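# Seat the loose contact in the housing's empty cavity

## Task

Insert the loose contact fully into the empty cavity of the housing until it latches, oriented so that its red, notched face points toward the housing's red face.

## Robot and tools

Robot: two arms, left_arm and right_arm, each ending in a five-finger hand (right_arm a right hand, left_arm its mirror image). Base poses in the scene frame: left_arm at (-0.021, +0.433, 0) m, quat_wxyz (+1.000, 0, 0, +0.007); right_arm at (-0.053, -0.356, 0) m, quat_wxyz (+1.000, 0, 0, +0.019). A camera stand sits behind the arms. Something may occasionally nudge a loose object.

Frames. Scene frame: origin at table height midway between the nominal bases, +z up, +x out over the table, left_arm on the +y side (image sides may differ). Reported hand positions, orientations, velocities and Hand target are in each arm's own base frame. Commanded offsets are along the axes of that arm's current Hand target. Hand point: 0.05 m in front of the palm, 0.15 m from the wrist face along the fingers. Its +z runs along straight fingers, +y out of the palm, +x across the palm away from the thumb on the right hand (toward the thumb on the left hand). Straight fingertips reach 0.06 to 0.07 m past it in +z and lie 0.06 m toward -y. A wrist bracket on the little-finger side reaches 0.10 m across and can strike things; with fingers level the wrist may hang up to 0.11 m (palm down) or 0.23 m (palm up) below the point.

Row layout (28 numbers, each in [-1, 1], always all 28): left_arm dx, dy, dz, rx, ry, rz; left hand little, ring, middle, index, thumb_bend, thumb_turn, force_limit, speed; then the same 14 for right_arm and its hand. Pose numbers are offsets, not poses: they count from the Hand target as it stood when the action or move began, every row from that same start, along that target's axes. 1.0 = 0.6 m or 180 degrees; rx, ry, rz form one rotation vector. Sending the same offset again moves further. Six zeros re-request the current Hand target. Orientation commands are clipped to 32 degrees from the measured one per control step. Finger values: +1 open/straight, -1 closed/curled; thumb_turn +1 beside the palm, -1 opposite the fingers. force_limit maps -1..+1 to about 0..10 N at the fingertip (0..15 N for the two thumb motors). speed rises from near zero at -1 to full at +0.48 and stays full up to +1; use -0.94 or lower for a gentle grip. Hand numbers are absolute targets; to leave a hand unchanged repeat the eight numbers last sent to it (or, if none sent yet, its hand_measured six plus hand_force_limit and hand_speed). With the thumb turned in front, the hand grips objects about 0.035 to 0.065 m thick, handles down to 0.025 m.

Tools:
- execute_actions(actions, cameras): actions is a list of actions; each is up to 15 rows, one per 1/30 s step, the last row held to fill 15. An empty list returns camera images; otherwise name cameras to get them.
- move(target, speed, blend, stop_force, zero, blocking, cameras): target is one 28-number row or a list of up to 15 rows, all offsets counted from the same starting Hand targets. speed: m/s top speed, 0.002 to 3.6, default 0.25 (turning up to twice that in rad/s); one value or one per target. blend: corner rounding radius in m per target, 0 means stop. stop_force: 3 to 120 N, ends an arm's path when its wrist sensor feels that much push against travel; unreliable for light loose objects and for turning hands; omit it when backing off a contact. zero (only with stop_force): true re-zeroes moving arms first. blocking=false returns early (not with stop_force). Paths end together, max 10 s, and do not avoid obstacles.
- wait(seconds 0 to 10, cameras); stop(cameras) brakes a running move.
- zoom_image(camera, region [x0, y0, x1, y1], at most 504x504 px) on the newest image of cam_head_left, cam_head_right, cam_high, cam_low, cam_left_wrist or cam_right_wrist (all 896x504).
- show_instructions() shows the reference pages; zero_wrist_force(arm) tares that arm's wrist sensor; finished_scene(scene 1) ends irreversibly.

Results: end_effector_position (m), quat_wxyz, velocities; Hand target (last command after clipping, the base for next offsets; the hand often rests a bit short, so resend the gap); joint positions and torques; hand_measured, hand_stopped_by (moving, target, force, stalled, fault), hand_load_n (positive when pushed open; drops to about 0 if a grip is lost); Wrist force/torque along the hand axes plus the peak since last shown; step readings of position. A move adds a move: line such as done, off_target, moving, held or fault, and limits=paced (pose clipped) or limits=held (steps withheld). done means within 3 mm and 2 degrees, not that nothing was touched.

Avoid: an arm stops for 10 s if a joint's contact torque hits its limit (136 N m for the three big joints, 25.4 N m for each wrist joint) or outside force nears 150 N; arms are stiff, so a target only slightly past a firm contact can fault. Approach slowly, stop just at contact. Keep the arms from touching each other or one hand gripping the other. Don't let anything leave the table, don't release moving parts, don't slam. Steer paths around an arm's own base. Long stretches or pushes against the unreachable heat motors (warning at 70 °C, brakes at 85 °C for 30 to 60 s).

Each tool is called after "Request:" as name(argument=value, ...), one argument or row to a line, values as JSON.

Reference images:

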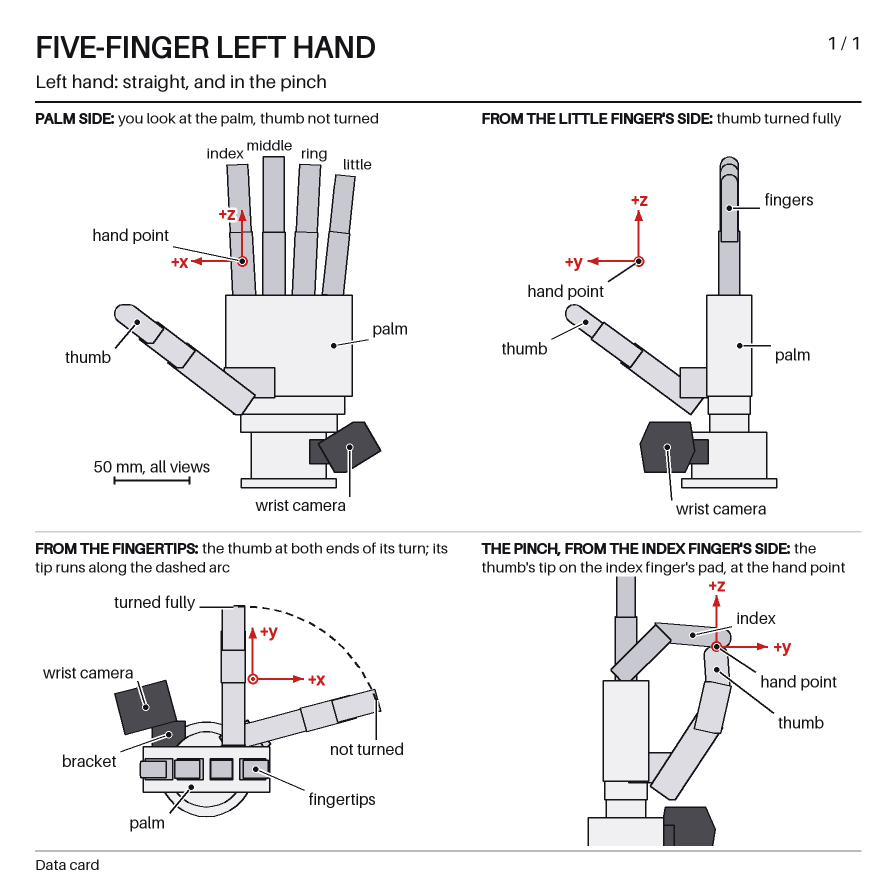

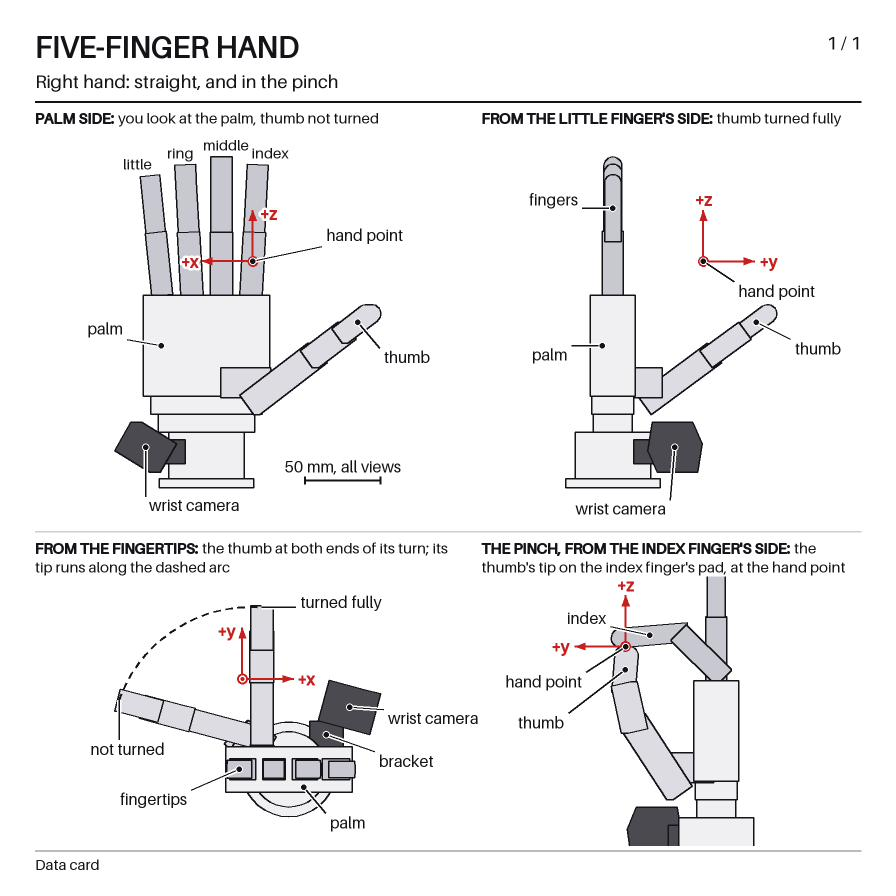

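## Session

Request:
execute_actions(
  actions=[],
)

Scene clock: 0.00 s.
left_arm: end_effector_position=(+0.5118, +0.2848, +0.2785) hand_measured=(+1.000, +1.000, +1.000, +1.000, +1.000, +1.000) hand_load_n=(-0.5, +0.0, +0.0, +0.0, +0.0, +0.0) hand_stopped_by=(target, target, target, target, target, target) hand_force_limit=0.00 hand_speed=-0.80 end_effector_quat_wxyz=(-0.063, +0.794, -0.581, +0.166) | right_arm: end_effector_position=(+0.7112, +0.3070, +0.2596) hand_measured=(+1.000, +1.000, +1.000, +1.000, +1.000, +1.000) hand_load_n=(+0.0, +0.0, +0.0, +0.0, +0.0, +0.0) hand_stopped_by=(target, target, target, target, target, target) hand_force_limit=0.00 hand_speed=-0.80 end_effector_quat_wxyz=(+0.109, +0.397, +0.909, +0.067)
Joint positions: left_arm=[4.013 -2.319 -0.653 1.556 -1.248 3.681] | right_arm=[0.239 -0.573 0.27 1.618 1.595 -0.51]
Joint velocities: within noise
Joint torques (N m): no reading
Motor temperatures (°C): left_arm=[27 30 35 33 38 33] | right_arm=[31 30 32 34 36 34]
Wrist force (N): no reading
Wrist torque (N m): no reading
Wrist force, peak (N): no reading
Hand target: left_arm +0.5118, +0.2848, +0.2785; -0.063, +0.794, -0.581, +0.166 | right_arm +0.7112, +0.3070, +0.2596; +0.109, +0.397, +0.909, +0.067

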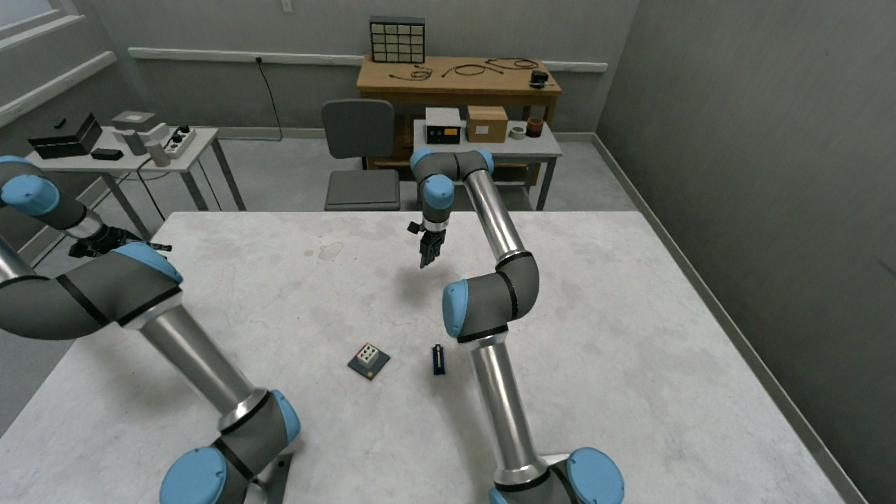

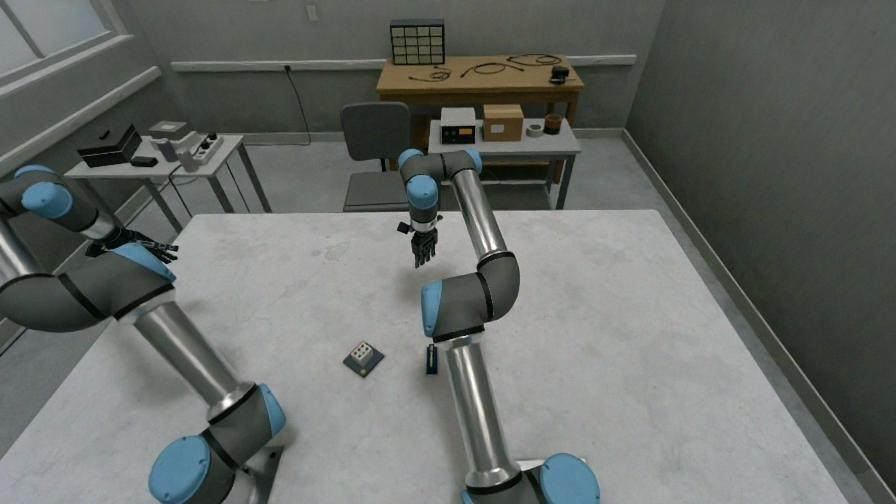

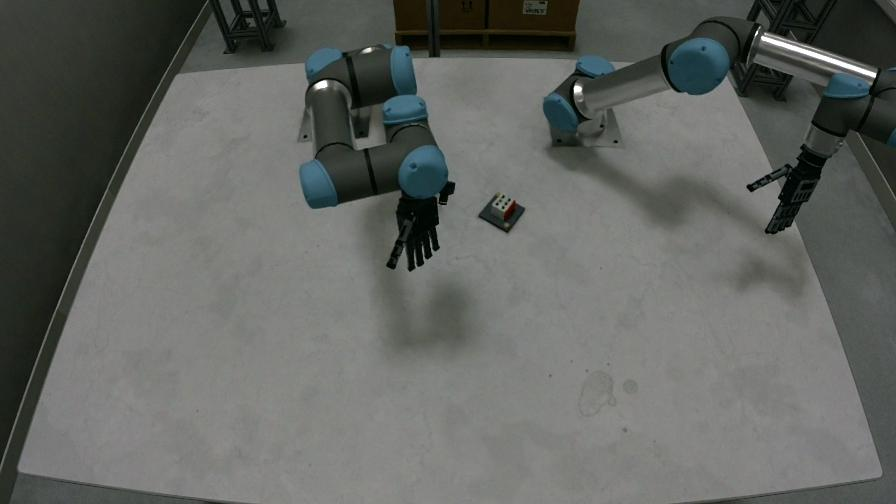

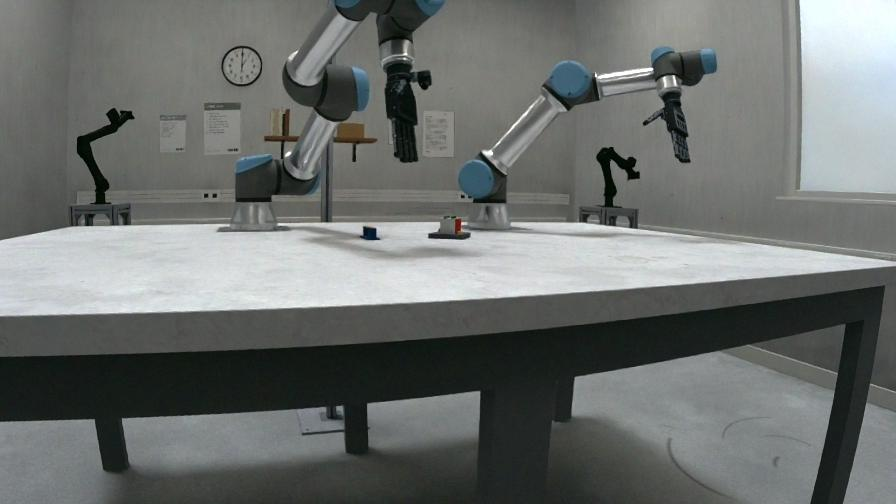

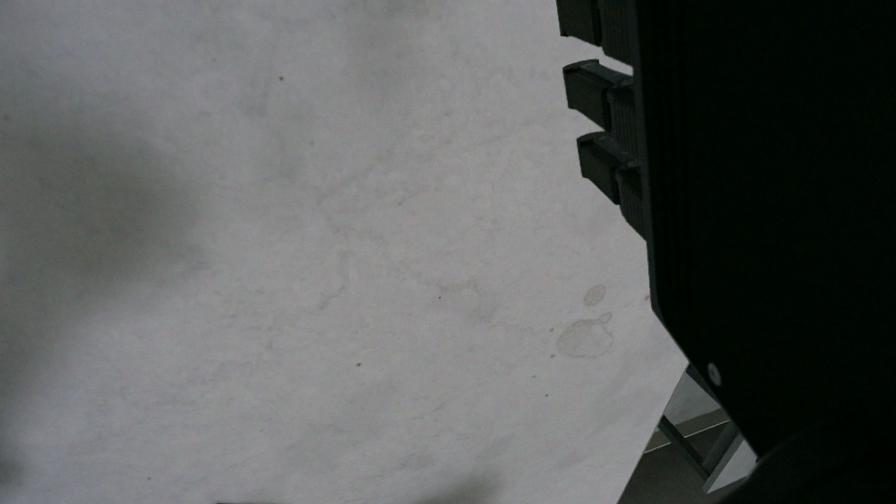

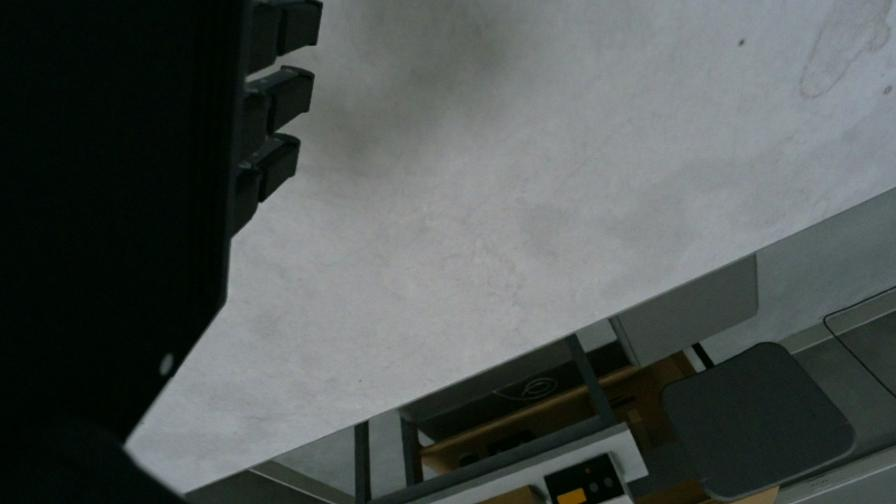

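Request:
zoom_image(
  camera="cam_head_left",
  region=[330, 320, 480, 400],
)

Request:
zoom_image(
  camera="cam_head_right",
  region=[330, 320, 460, 390],
)

Request:
zoom_image(
  camera="cam_high",
  region=[460, 180, 540, 240],
)

Request:
zoom_image(
  camera="cam_low",
  region=[340, 200, 500, 260],
)

Request:
show_instructions(
)

Scaled by 3.360.

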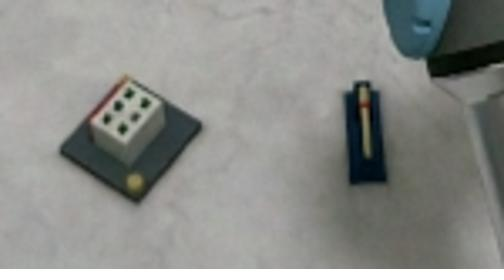

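Scaled by 3.877.

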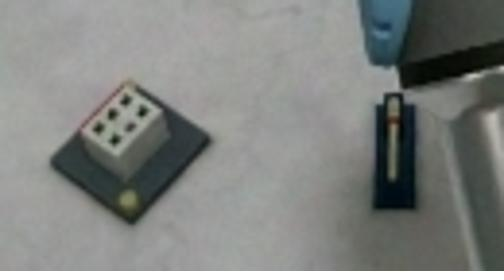

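Scaled by 6.300.

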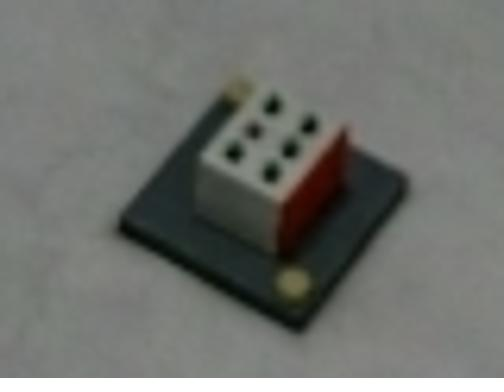

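Scaled by 3.150.

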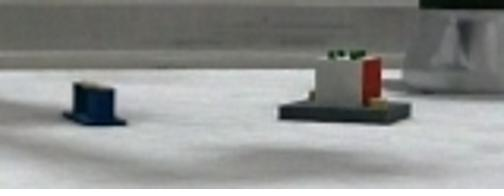

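Reference images for this scene: FIVE-FINGER LEFT HAND page 1, FIVE-FINGER HAND page 1.

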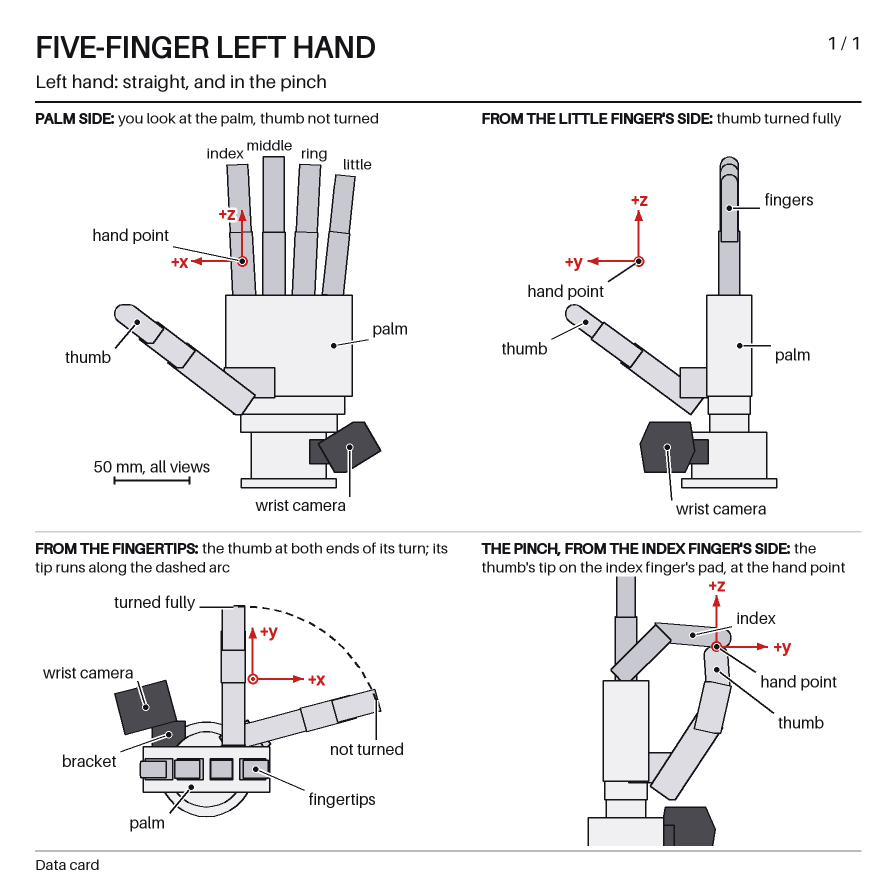

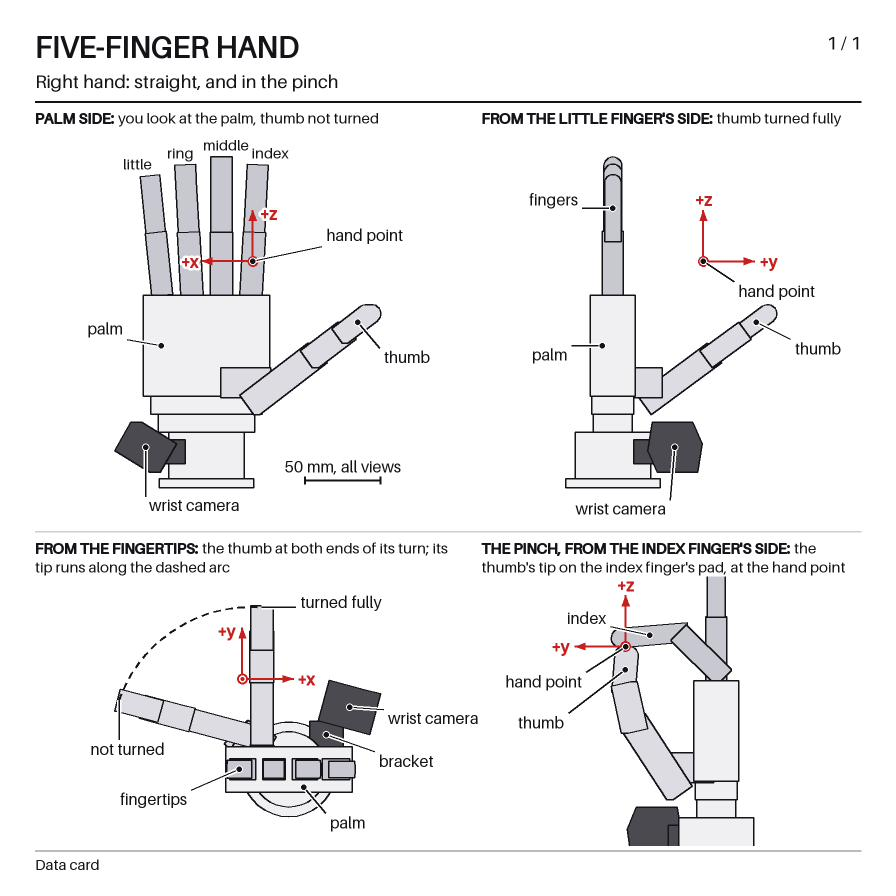

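Request:
zoom_image(
  camera="cam_head_left",
  region=[400, 200, 470, 280],
)

Request:
zoom_image(
  camera="cam_head_right",
  region=[390, 200, 460, 280],
)

Request:
zoom_image(
  camera="cam_head_left",
  region=[140, 380, 320, 504],
)

Request:
zoom_image(
  camera="cam_head_left",
  region=[440, 400, 640, 504],
)

Request:
zoom_image(
  camera="cam_high",
  region=[280, 40, 480, 280],
)

Request:
zoom_image(
  camera="cam_high",
  region=[520, 40, 720, 180],
)

Request:
zoom_image(
  camera="cam_high",
  region=[730, 60, 896, 260],
)

Request:
zoom_image(
  camera="cam_low",
  region=[220, 60, 520, 260],
)

Scaled by 6.300.

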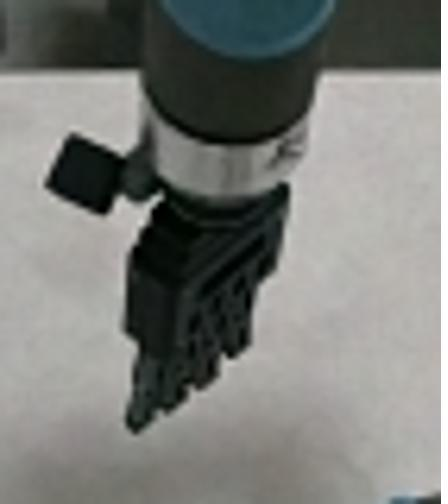

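Scaled by 6.300.

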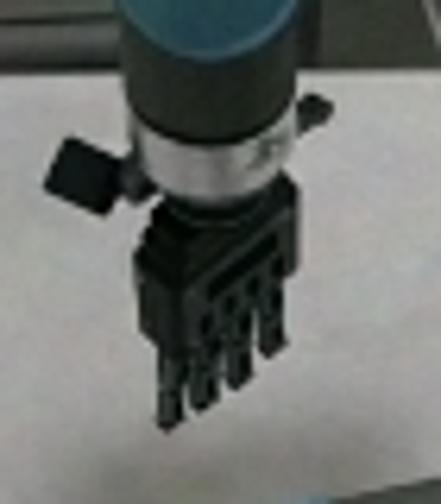

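Scaled by 2.800.

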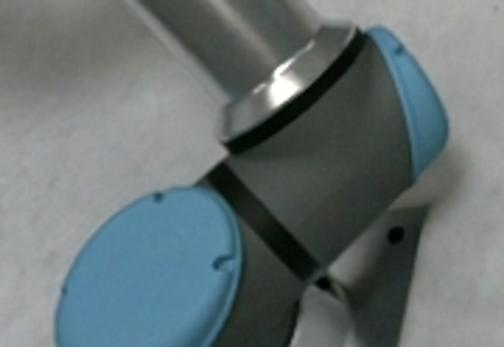

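Scaled by 2.520.

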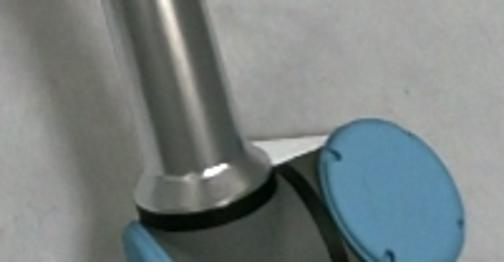

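Scaled by 2.100.

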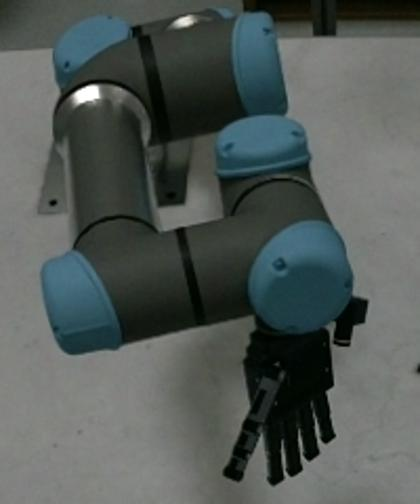

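Scaled by 2.520.

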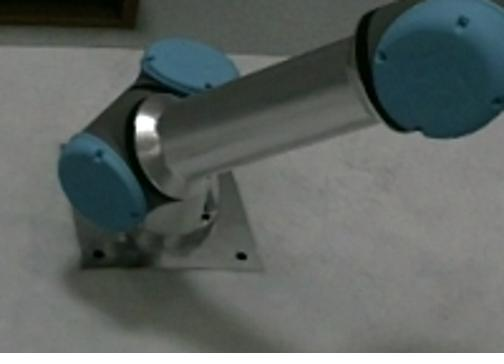

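Scaled by 2.520.

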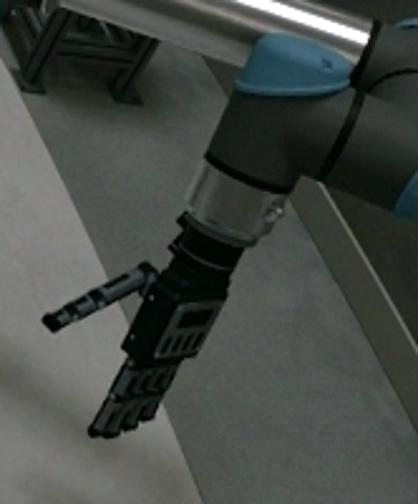

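Scaled by 1.680.

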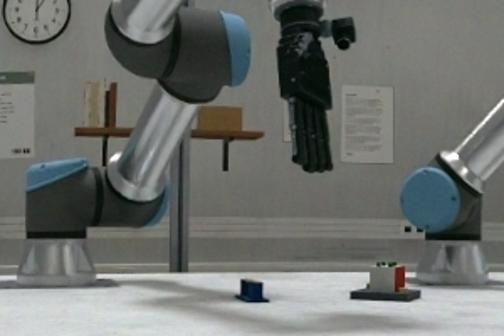

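Request:
zoom_image(
  camera="cam_head_left",
  region=[0, 140, 240, 280],
)

Request:
zoom_image(
  camera="cam_head_right",
  region=[0, 140, 240, 280],
)

Scaled by 2.100.

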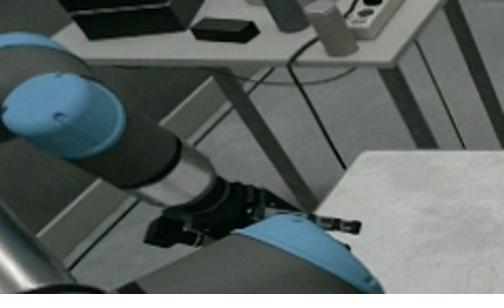

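Scaled by 2.100.

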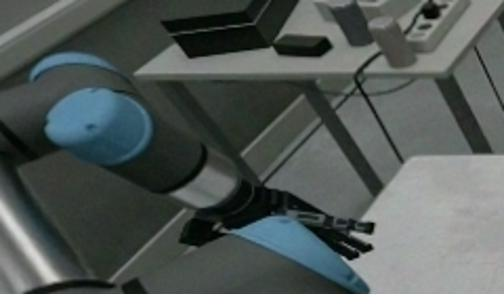

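Request:
move(
  target=[0,0,0,0,0,0,1,1,1,1,1,1,0,-0.8,0.314,-0.349,-0.1573,0.0682,0.214,0.0056,1,1,1,1,1,1,0,-0.8],
  speed=0.3,
  cameras=["all"],
)

Scene clock: 16.43 s.
left_arm: end_effector_position=(+0.5118, +0.2848, +0.2785) hand_measured=(+1.000, +1.000, +1.000, +1.000, +1.000, +1.000) hand_load_n=(+0.0, +0.0, +0.0, +0.0, +0.0, +0.0) hand_stopped_by=(target, target, target, target, target, target) hand_force_limit=0.00 hand_speed=-0.80 end_effector_quat_wxyz=(-0.063, +0.794, -0.581, +0.166) | right_arm: end_effector_position=(+0.4150, +0.3009, +0.2798) hand_measured=(+1.000, +1.000, +1.000, +1.000, +1.000, +1.000) hand_load_n=(+0.0, +0.0, +0.0, +0.0, +0.0, +0.0) hand_stopped_by=(target, target, target, target, target, target) hand_force_limit=0.00 hand_speed=-0.80 end_effector_quat_wxyz=(-0.239, +0.370, +0.892, +0.100)
Joint positions: left_arm=[4.013 -2.319 -0.653 1.556 -1.248 3.681] | right_arm=[0.122 -1.159 1.347 1.723 1.165 -0.733]
Joint torques (N m): left_arm=[0.13 51.04 17.82 -2.24 0.38 0.15] | right_arm=[12.93 -44.16 -10.43 2.84 -1.78 -0.64]
Wrist force (N): left_arm=[-0.1 0.1 0.1] | right_arm=[-0.9 0.7 -0.3]
Wrist torque (N m): left_arm=[0.01 0.03 -0.01] | right_arm=[0.13 0.09 -0.11]
Wrist force, peak (N): left_arm=[-0.4 -0.1 0.0] | right_arm=[-0.8 1.1 0.9]
Hand target: left_arm +0.5118, +0.2848, +0.2785; -0.063, +0.794, -0.581, +0.166 | right_arm +0.4149, +0.3010, +0.2798; -0.239, +0.370, +0.892, +0.100
Off the commanded pose: left_arm 0.000 m, 0 deg | right_arm 0.000 m, 0 deg.
move: done

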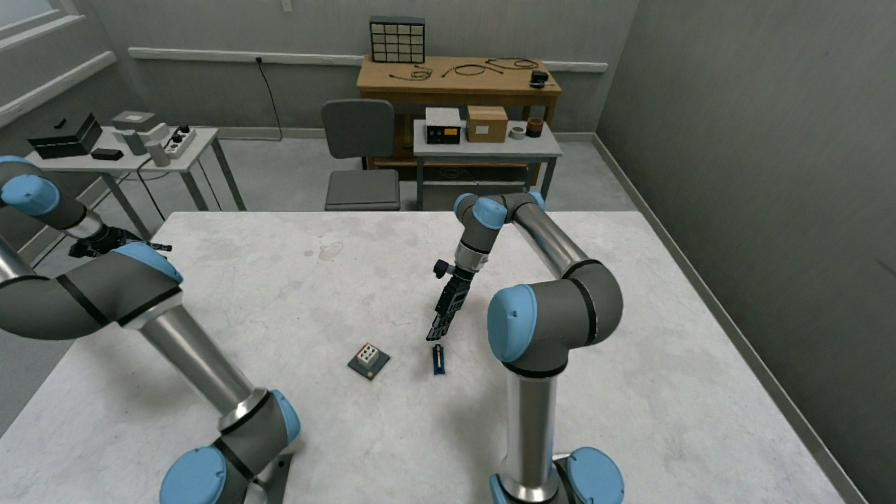

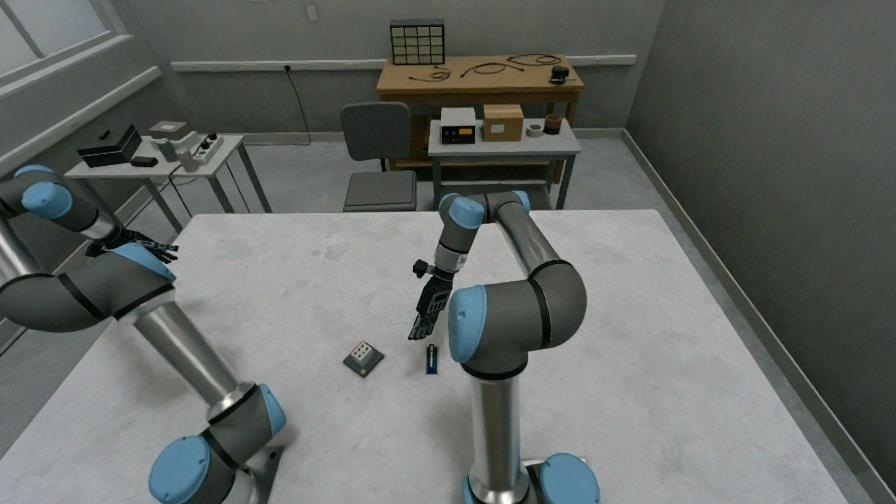

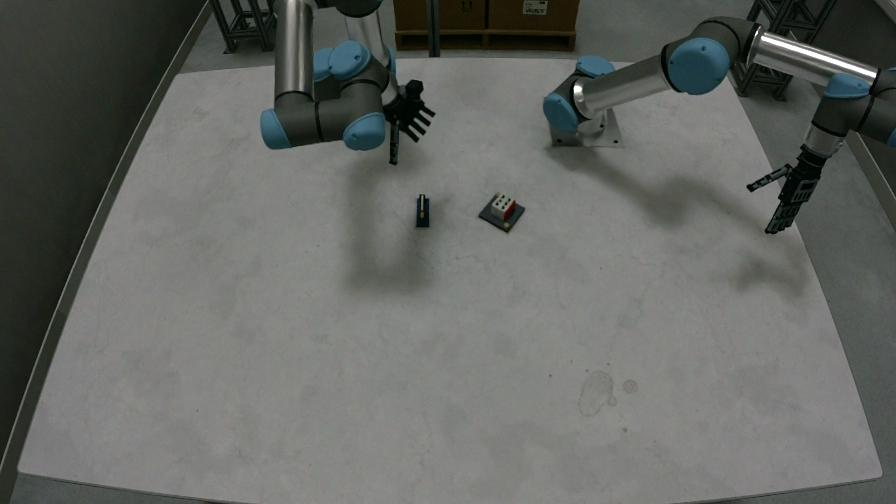

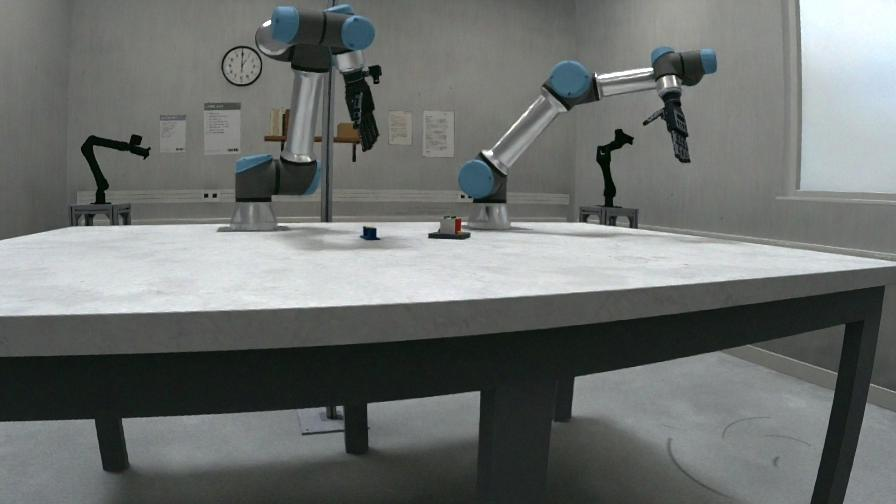

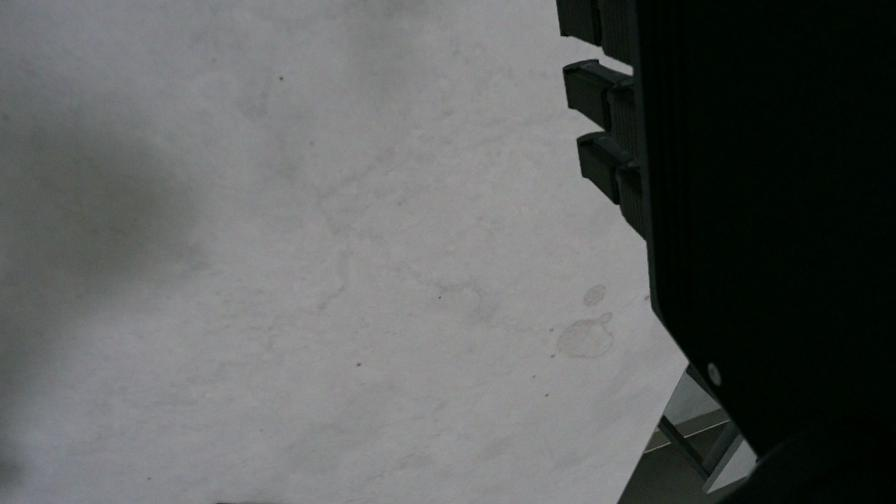

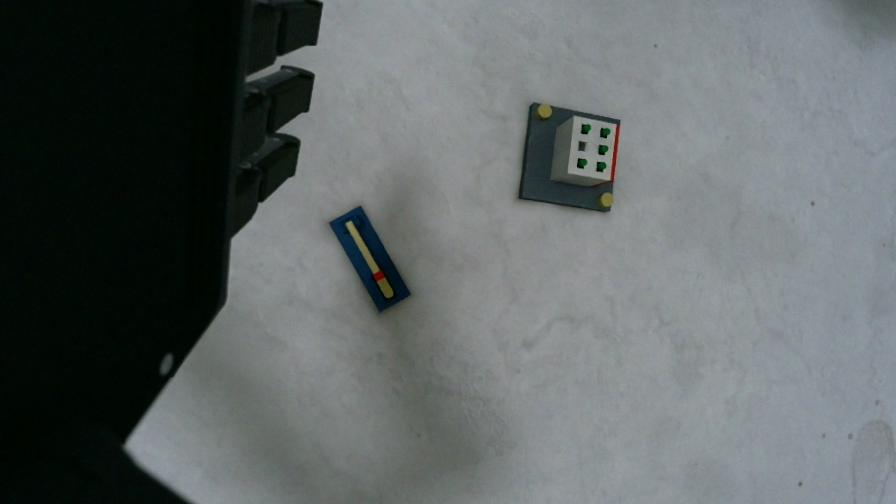

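Request:
zoom_image(
  camera="cam_right_wrist",
  region=[310, 190, 430, 330],
)

Request:
zoom_image(
  camera="cam_right_wrist",
  region=[510, 90, 640, 220],
)

Request:
zoom_image(
  camera="cam_high",
  region=[400, 180, 450, 240],
)

Request:
zoom_image(
  camera="cam_high",
  region=[475, 185, 530, 240],
)

Request:
zoom_image(
  camera="cam_low",
  region=[350, 215, 480, 250],
)

Scaled by 3.600.

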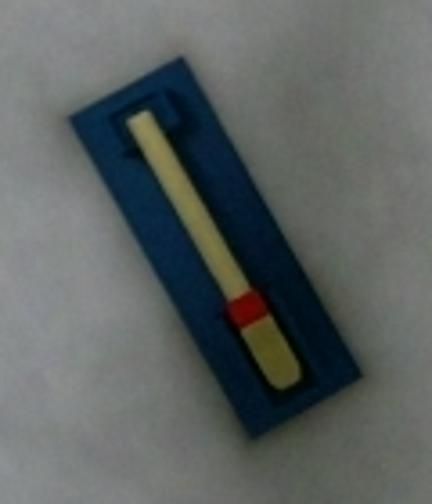

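Scaled by 3.877.

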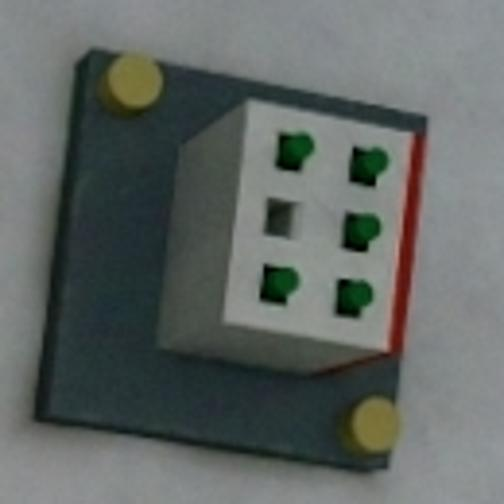

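Scaled by 8.400.

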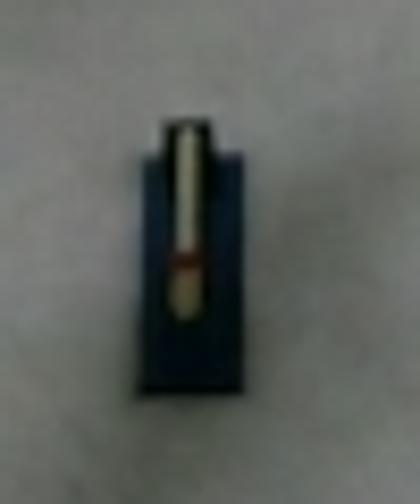

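Scaled by 9.164.

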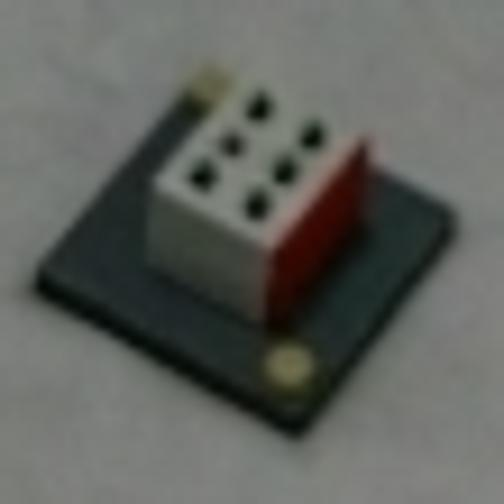

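Scaled by 3.877.

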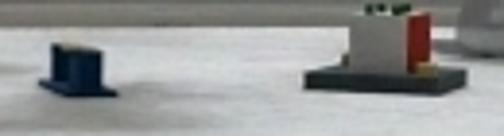

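Request:
move(
  target=[0,0,0,0,0,0,1,1,1,1,1,1,0,-0.8,-0.1208,-0.0757,0.142,0,0,0,1,1,1,1,1,1,0,-0.8],
  speed=0.25,
  cameras=["cam_right_wrist", "cam_high", "cam_low"],
)

Scene clock: 27.20 s.
left_arm: end_effector_position=(+0.5118, +0.2848, +0.2785) hand_measured=(+1.000, +1.000, +1.000, +1.000, +1.000, +1.000) hand_load_n=(+0.0, +0.0, +0.0, +0.0, +0.0, +0.0) hand_stopped_by=(target, target, target, target, target, target) hand_force_limit=0.00 hand_speed=-0.80 end_effector_quat_wxyz=(-0.063, +0.794, -0.581, +0.166) | right_arm: end_effector_position=(+0.3971, +0.2547, +0.1698) hand_measured=(+1.000, +1.000, +1.000, +1.000, +1.000, +1.000) hand_load_n=(+0.0, +0.0, +0.5, +0.0, -0.5, +0.0) hand_stopped_by=(target, target, target, target, target, target) hand_force_limit=0.00 hand_speed=-0.80 end_effector_quat_wxyz=(-0.239, +0.370, +0.892, +0.100)
Joint positions: left_arm=[4.013 -2.319 -0.653 1.556 -1.248 3.681] | right_arm=[0.021 -1.149 1.642 1.458 1.2 -0.836]
Joint torques (N m): left_arm=[0.27 50.31 17.73 -2.27 0.39 0.02] | right_arm=[10.11 -39.28 -8.9 0.64 -1.72 0.15]
Wrist force (N): left_arm=[-0.2 0.0 -0.1] | right_arm=[-0.7 0.6 -0.4]
Wrist torque (N m): left_arm=[0.00 0.03 -0.01] | right_arm=[0.10 0.07 -0.11]
Wrist force, peak (N): left_arm=[-0.1 -0.3 -0.5] | right_arm=[-2.1 0.0 1.1]
Hand target: left_arm +0.5118, +0.2848, +0.2785; -0.063, +0.794, -0.581, +0.166 | right_arm +0.3970, +0.2548, +0.1698; -0.239, +0.370, +0.892, +0.100
Off the commanded pose: left_arm 0.000 m, 0 deg | right_arm 0.000 m, 0 deg.
move: done
Images, in order (width x height): cam_high 896x504, cam_low 896x504, cam_right_wrist 896x504.

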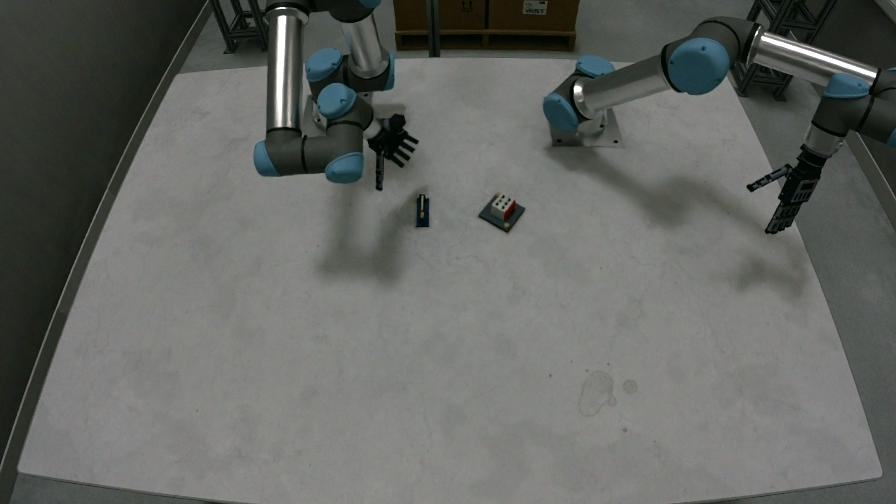

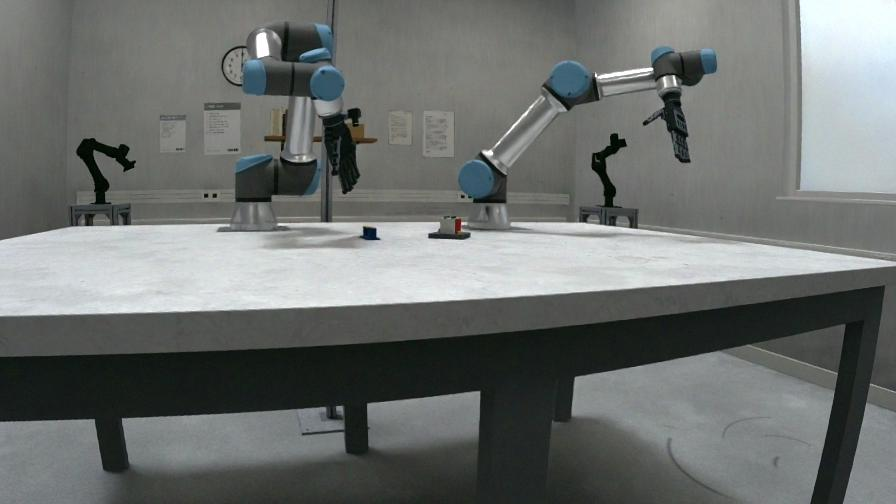

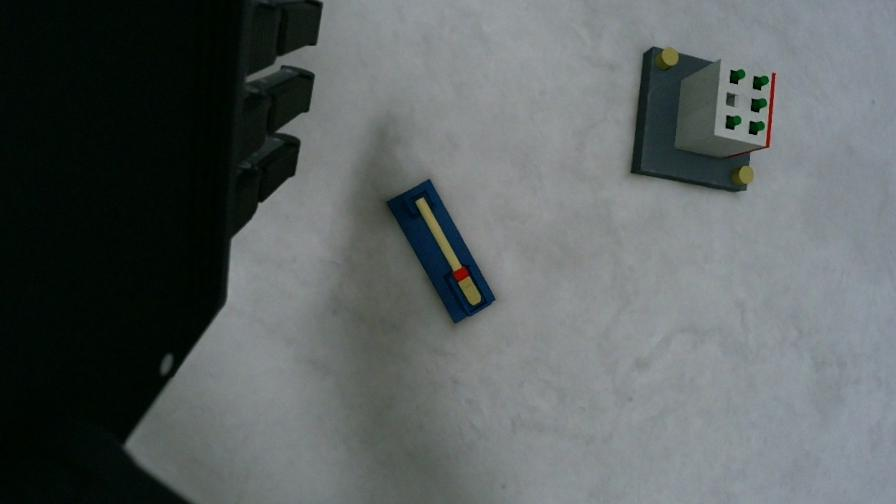

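Request:
zoom_image(
  camera="cam_right_wrist",
  region=[380, 170, 500, 330],
)

Request:
zoom_image(
  camera="cam_right_wrist",
  region=[625, 35, 785, 200],
)

Request:
zoom_image(
  camera="cam_low",
  region=[355, 222, 385, 246],
)

Request:
zoom_image(
  camera="cam_low",
  region=[420, 210, 480, 246],
)

Scaled by 3.150.

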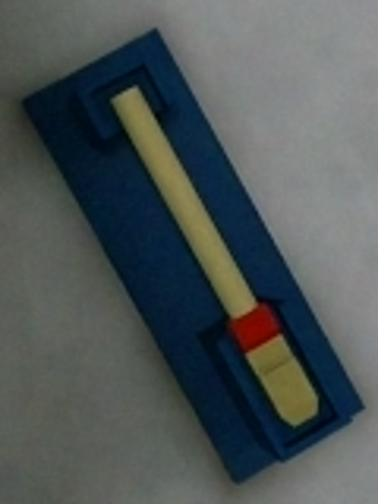

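Scaled by 3.055.

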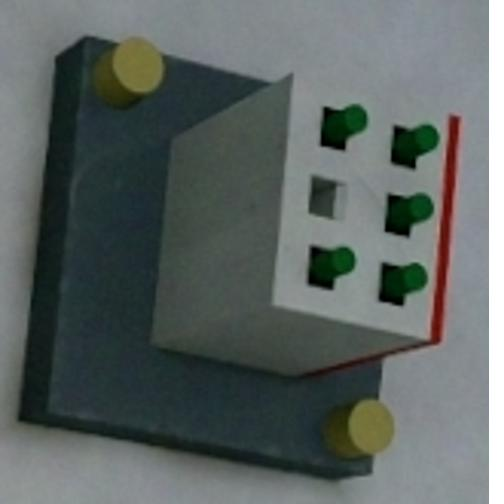

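Scaled by 16.800.

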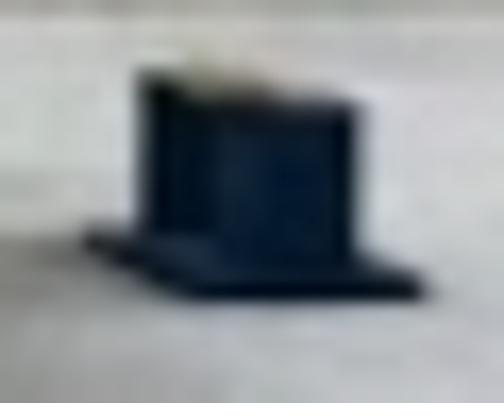

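Scaled by 8.400.

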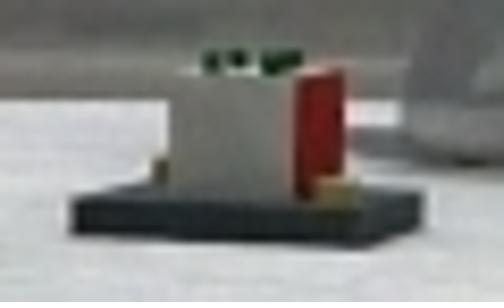

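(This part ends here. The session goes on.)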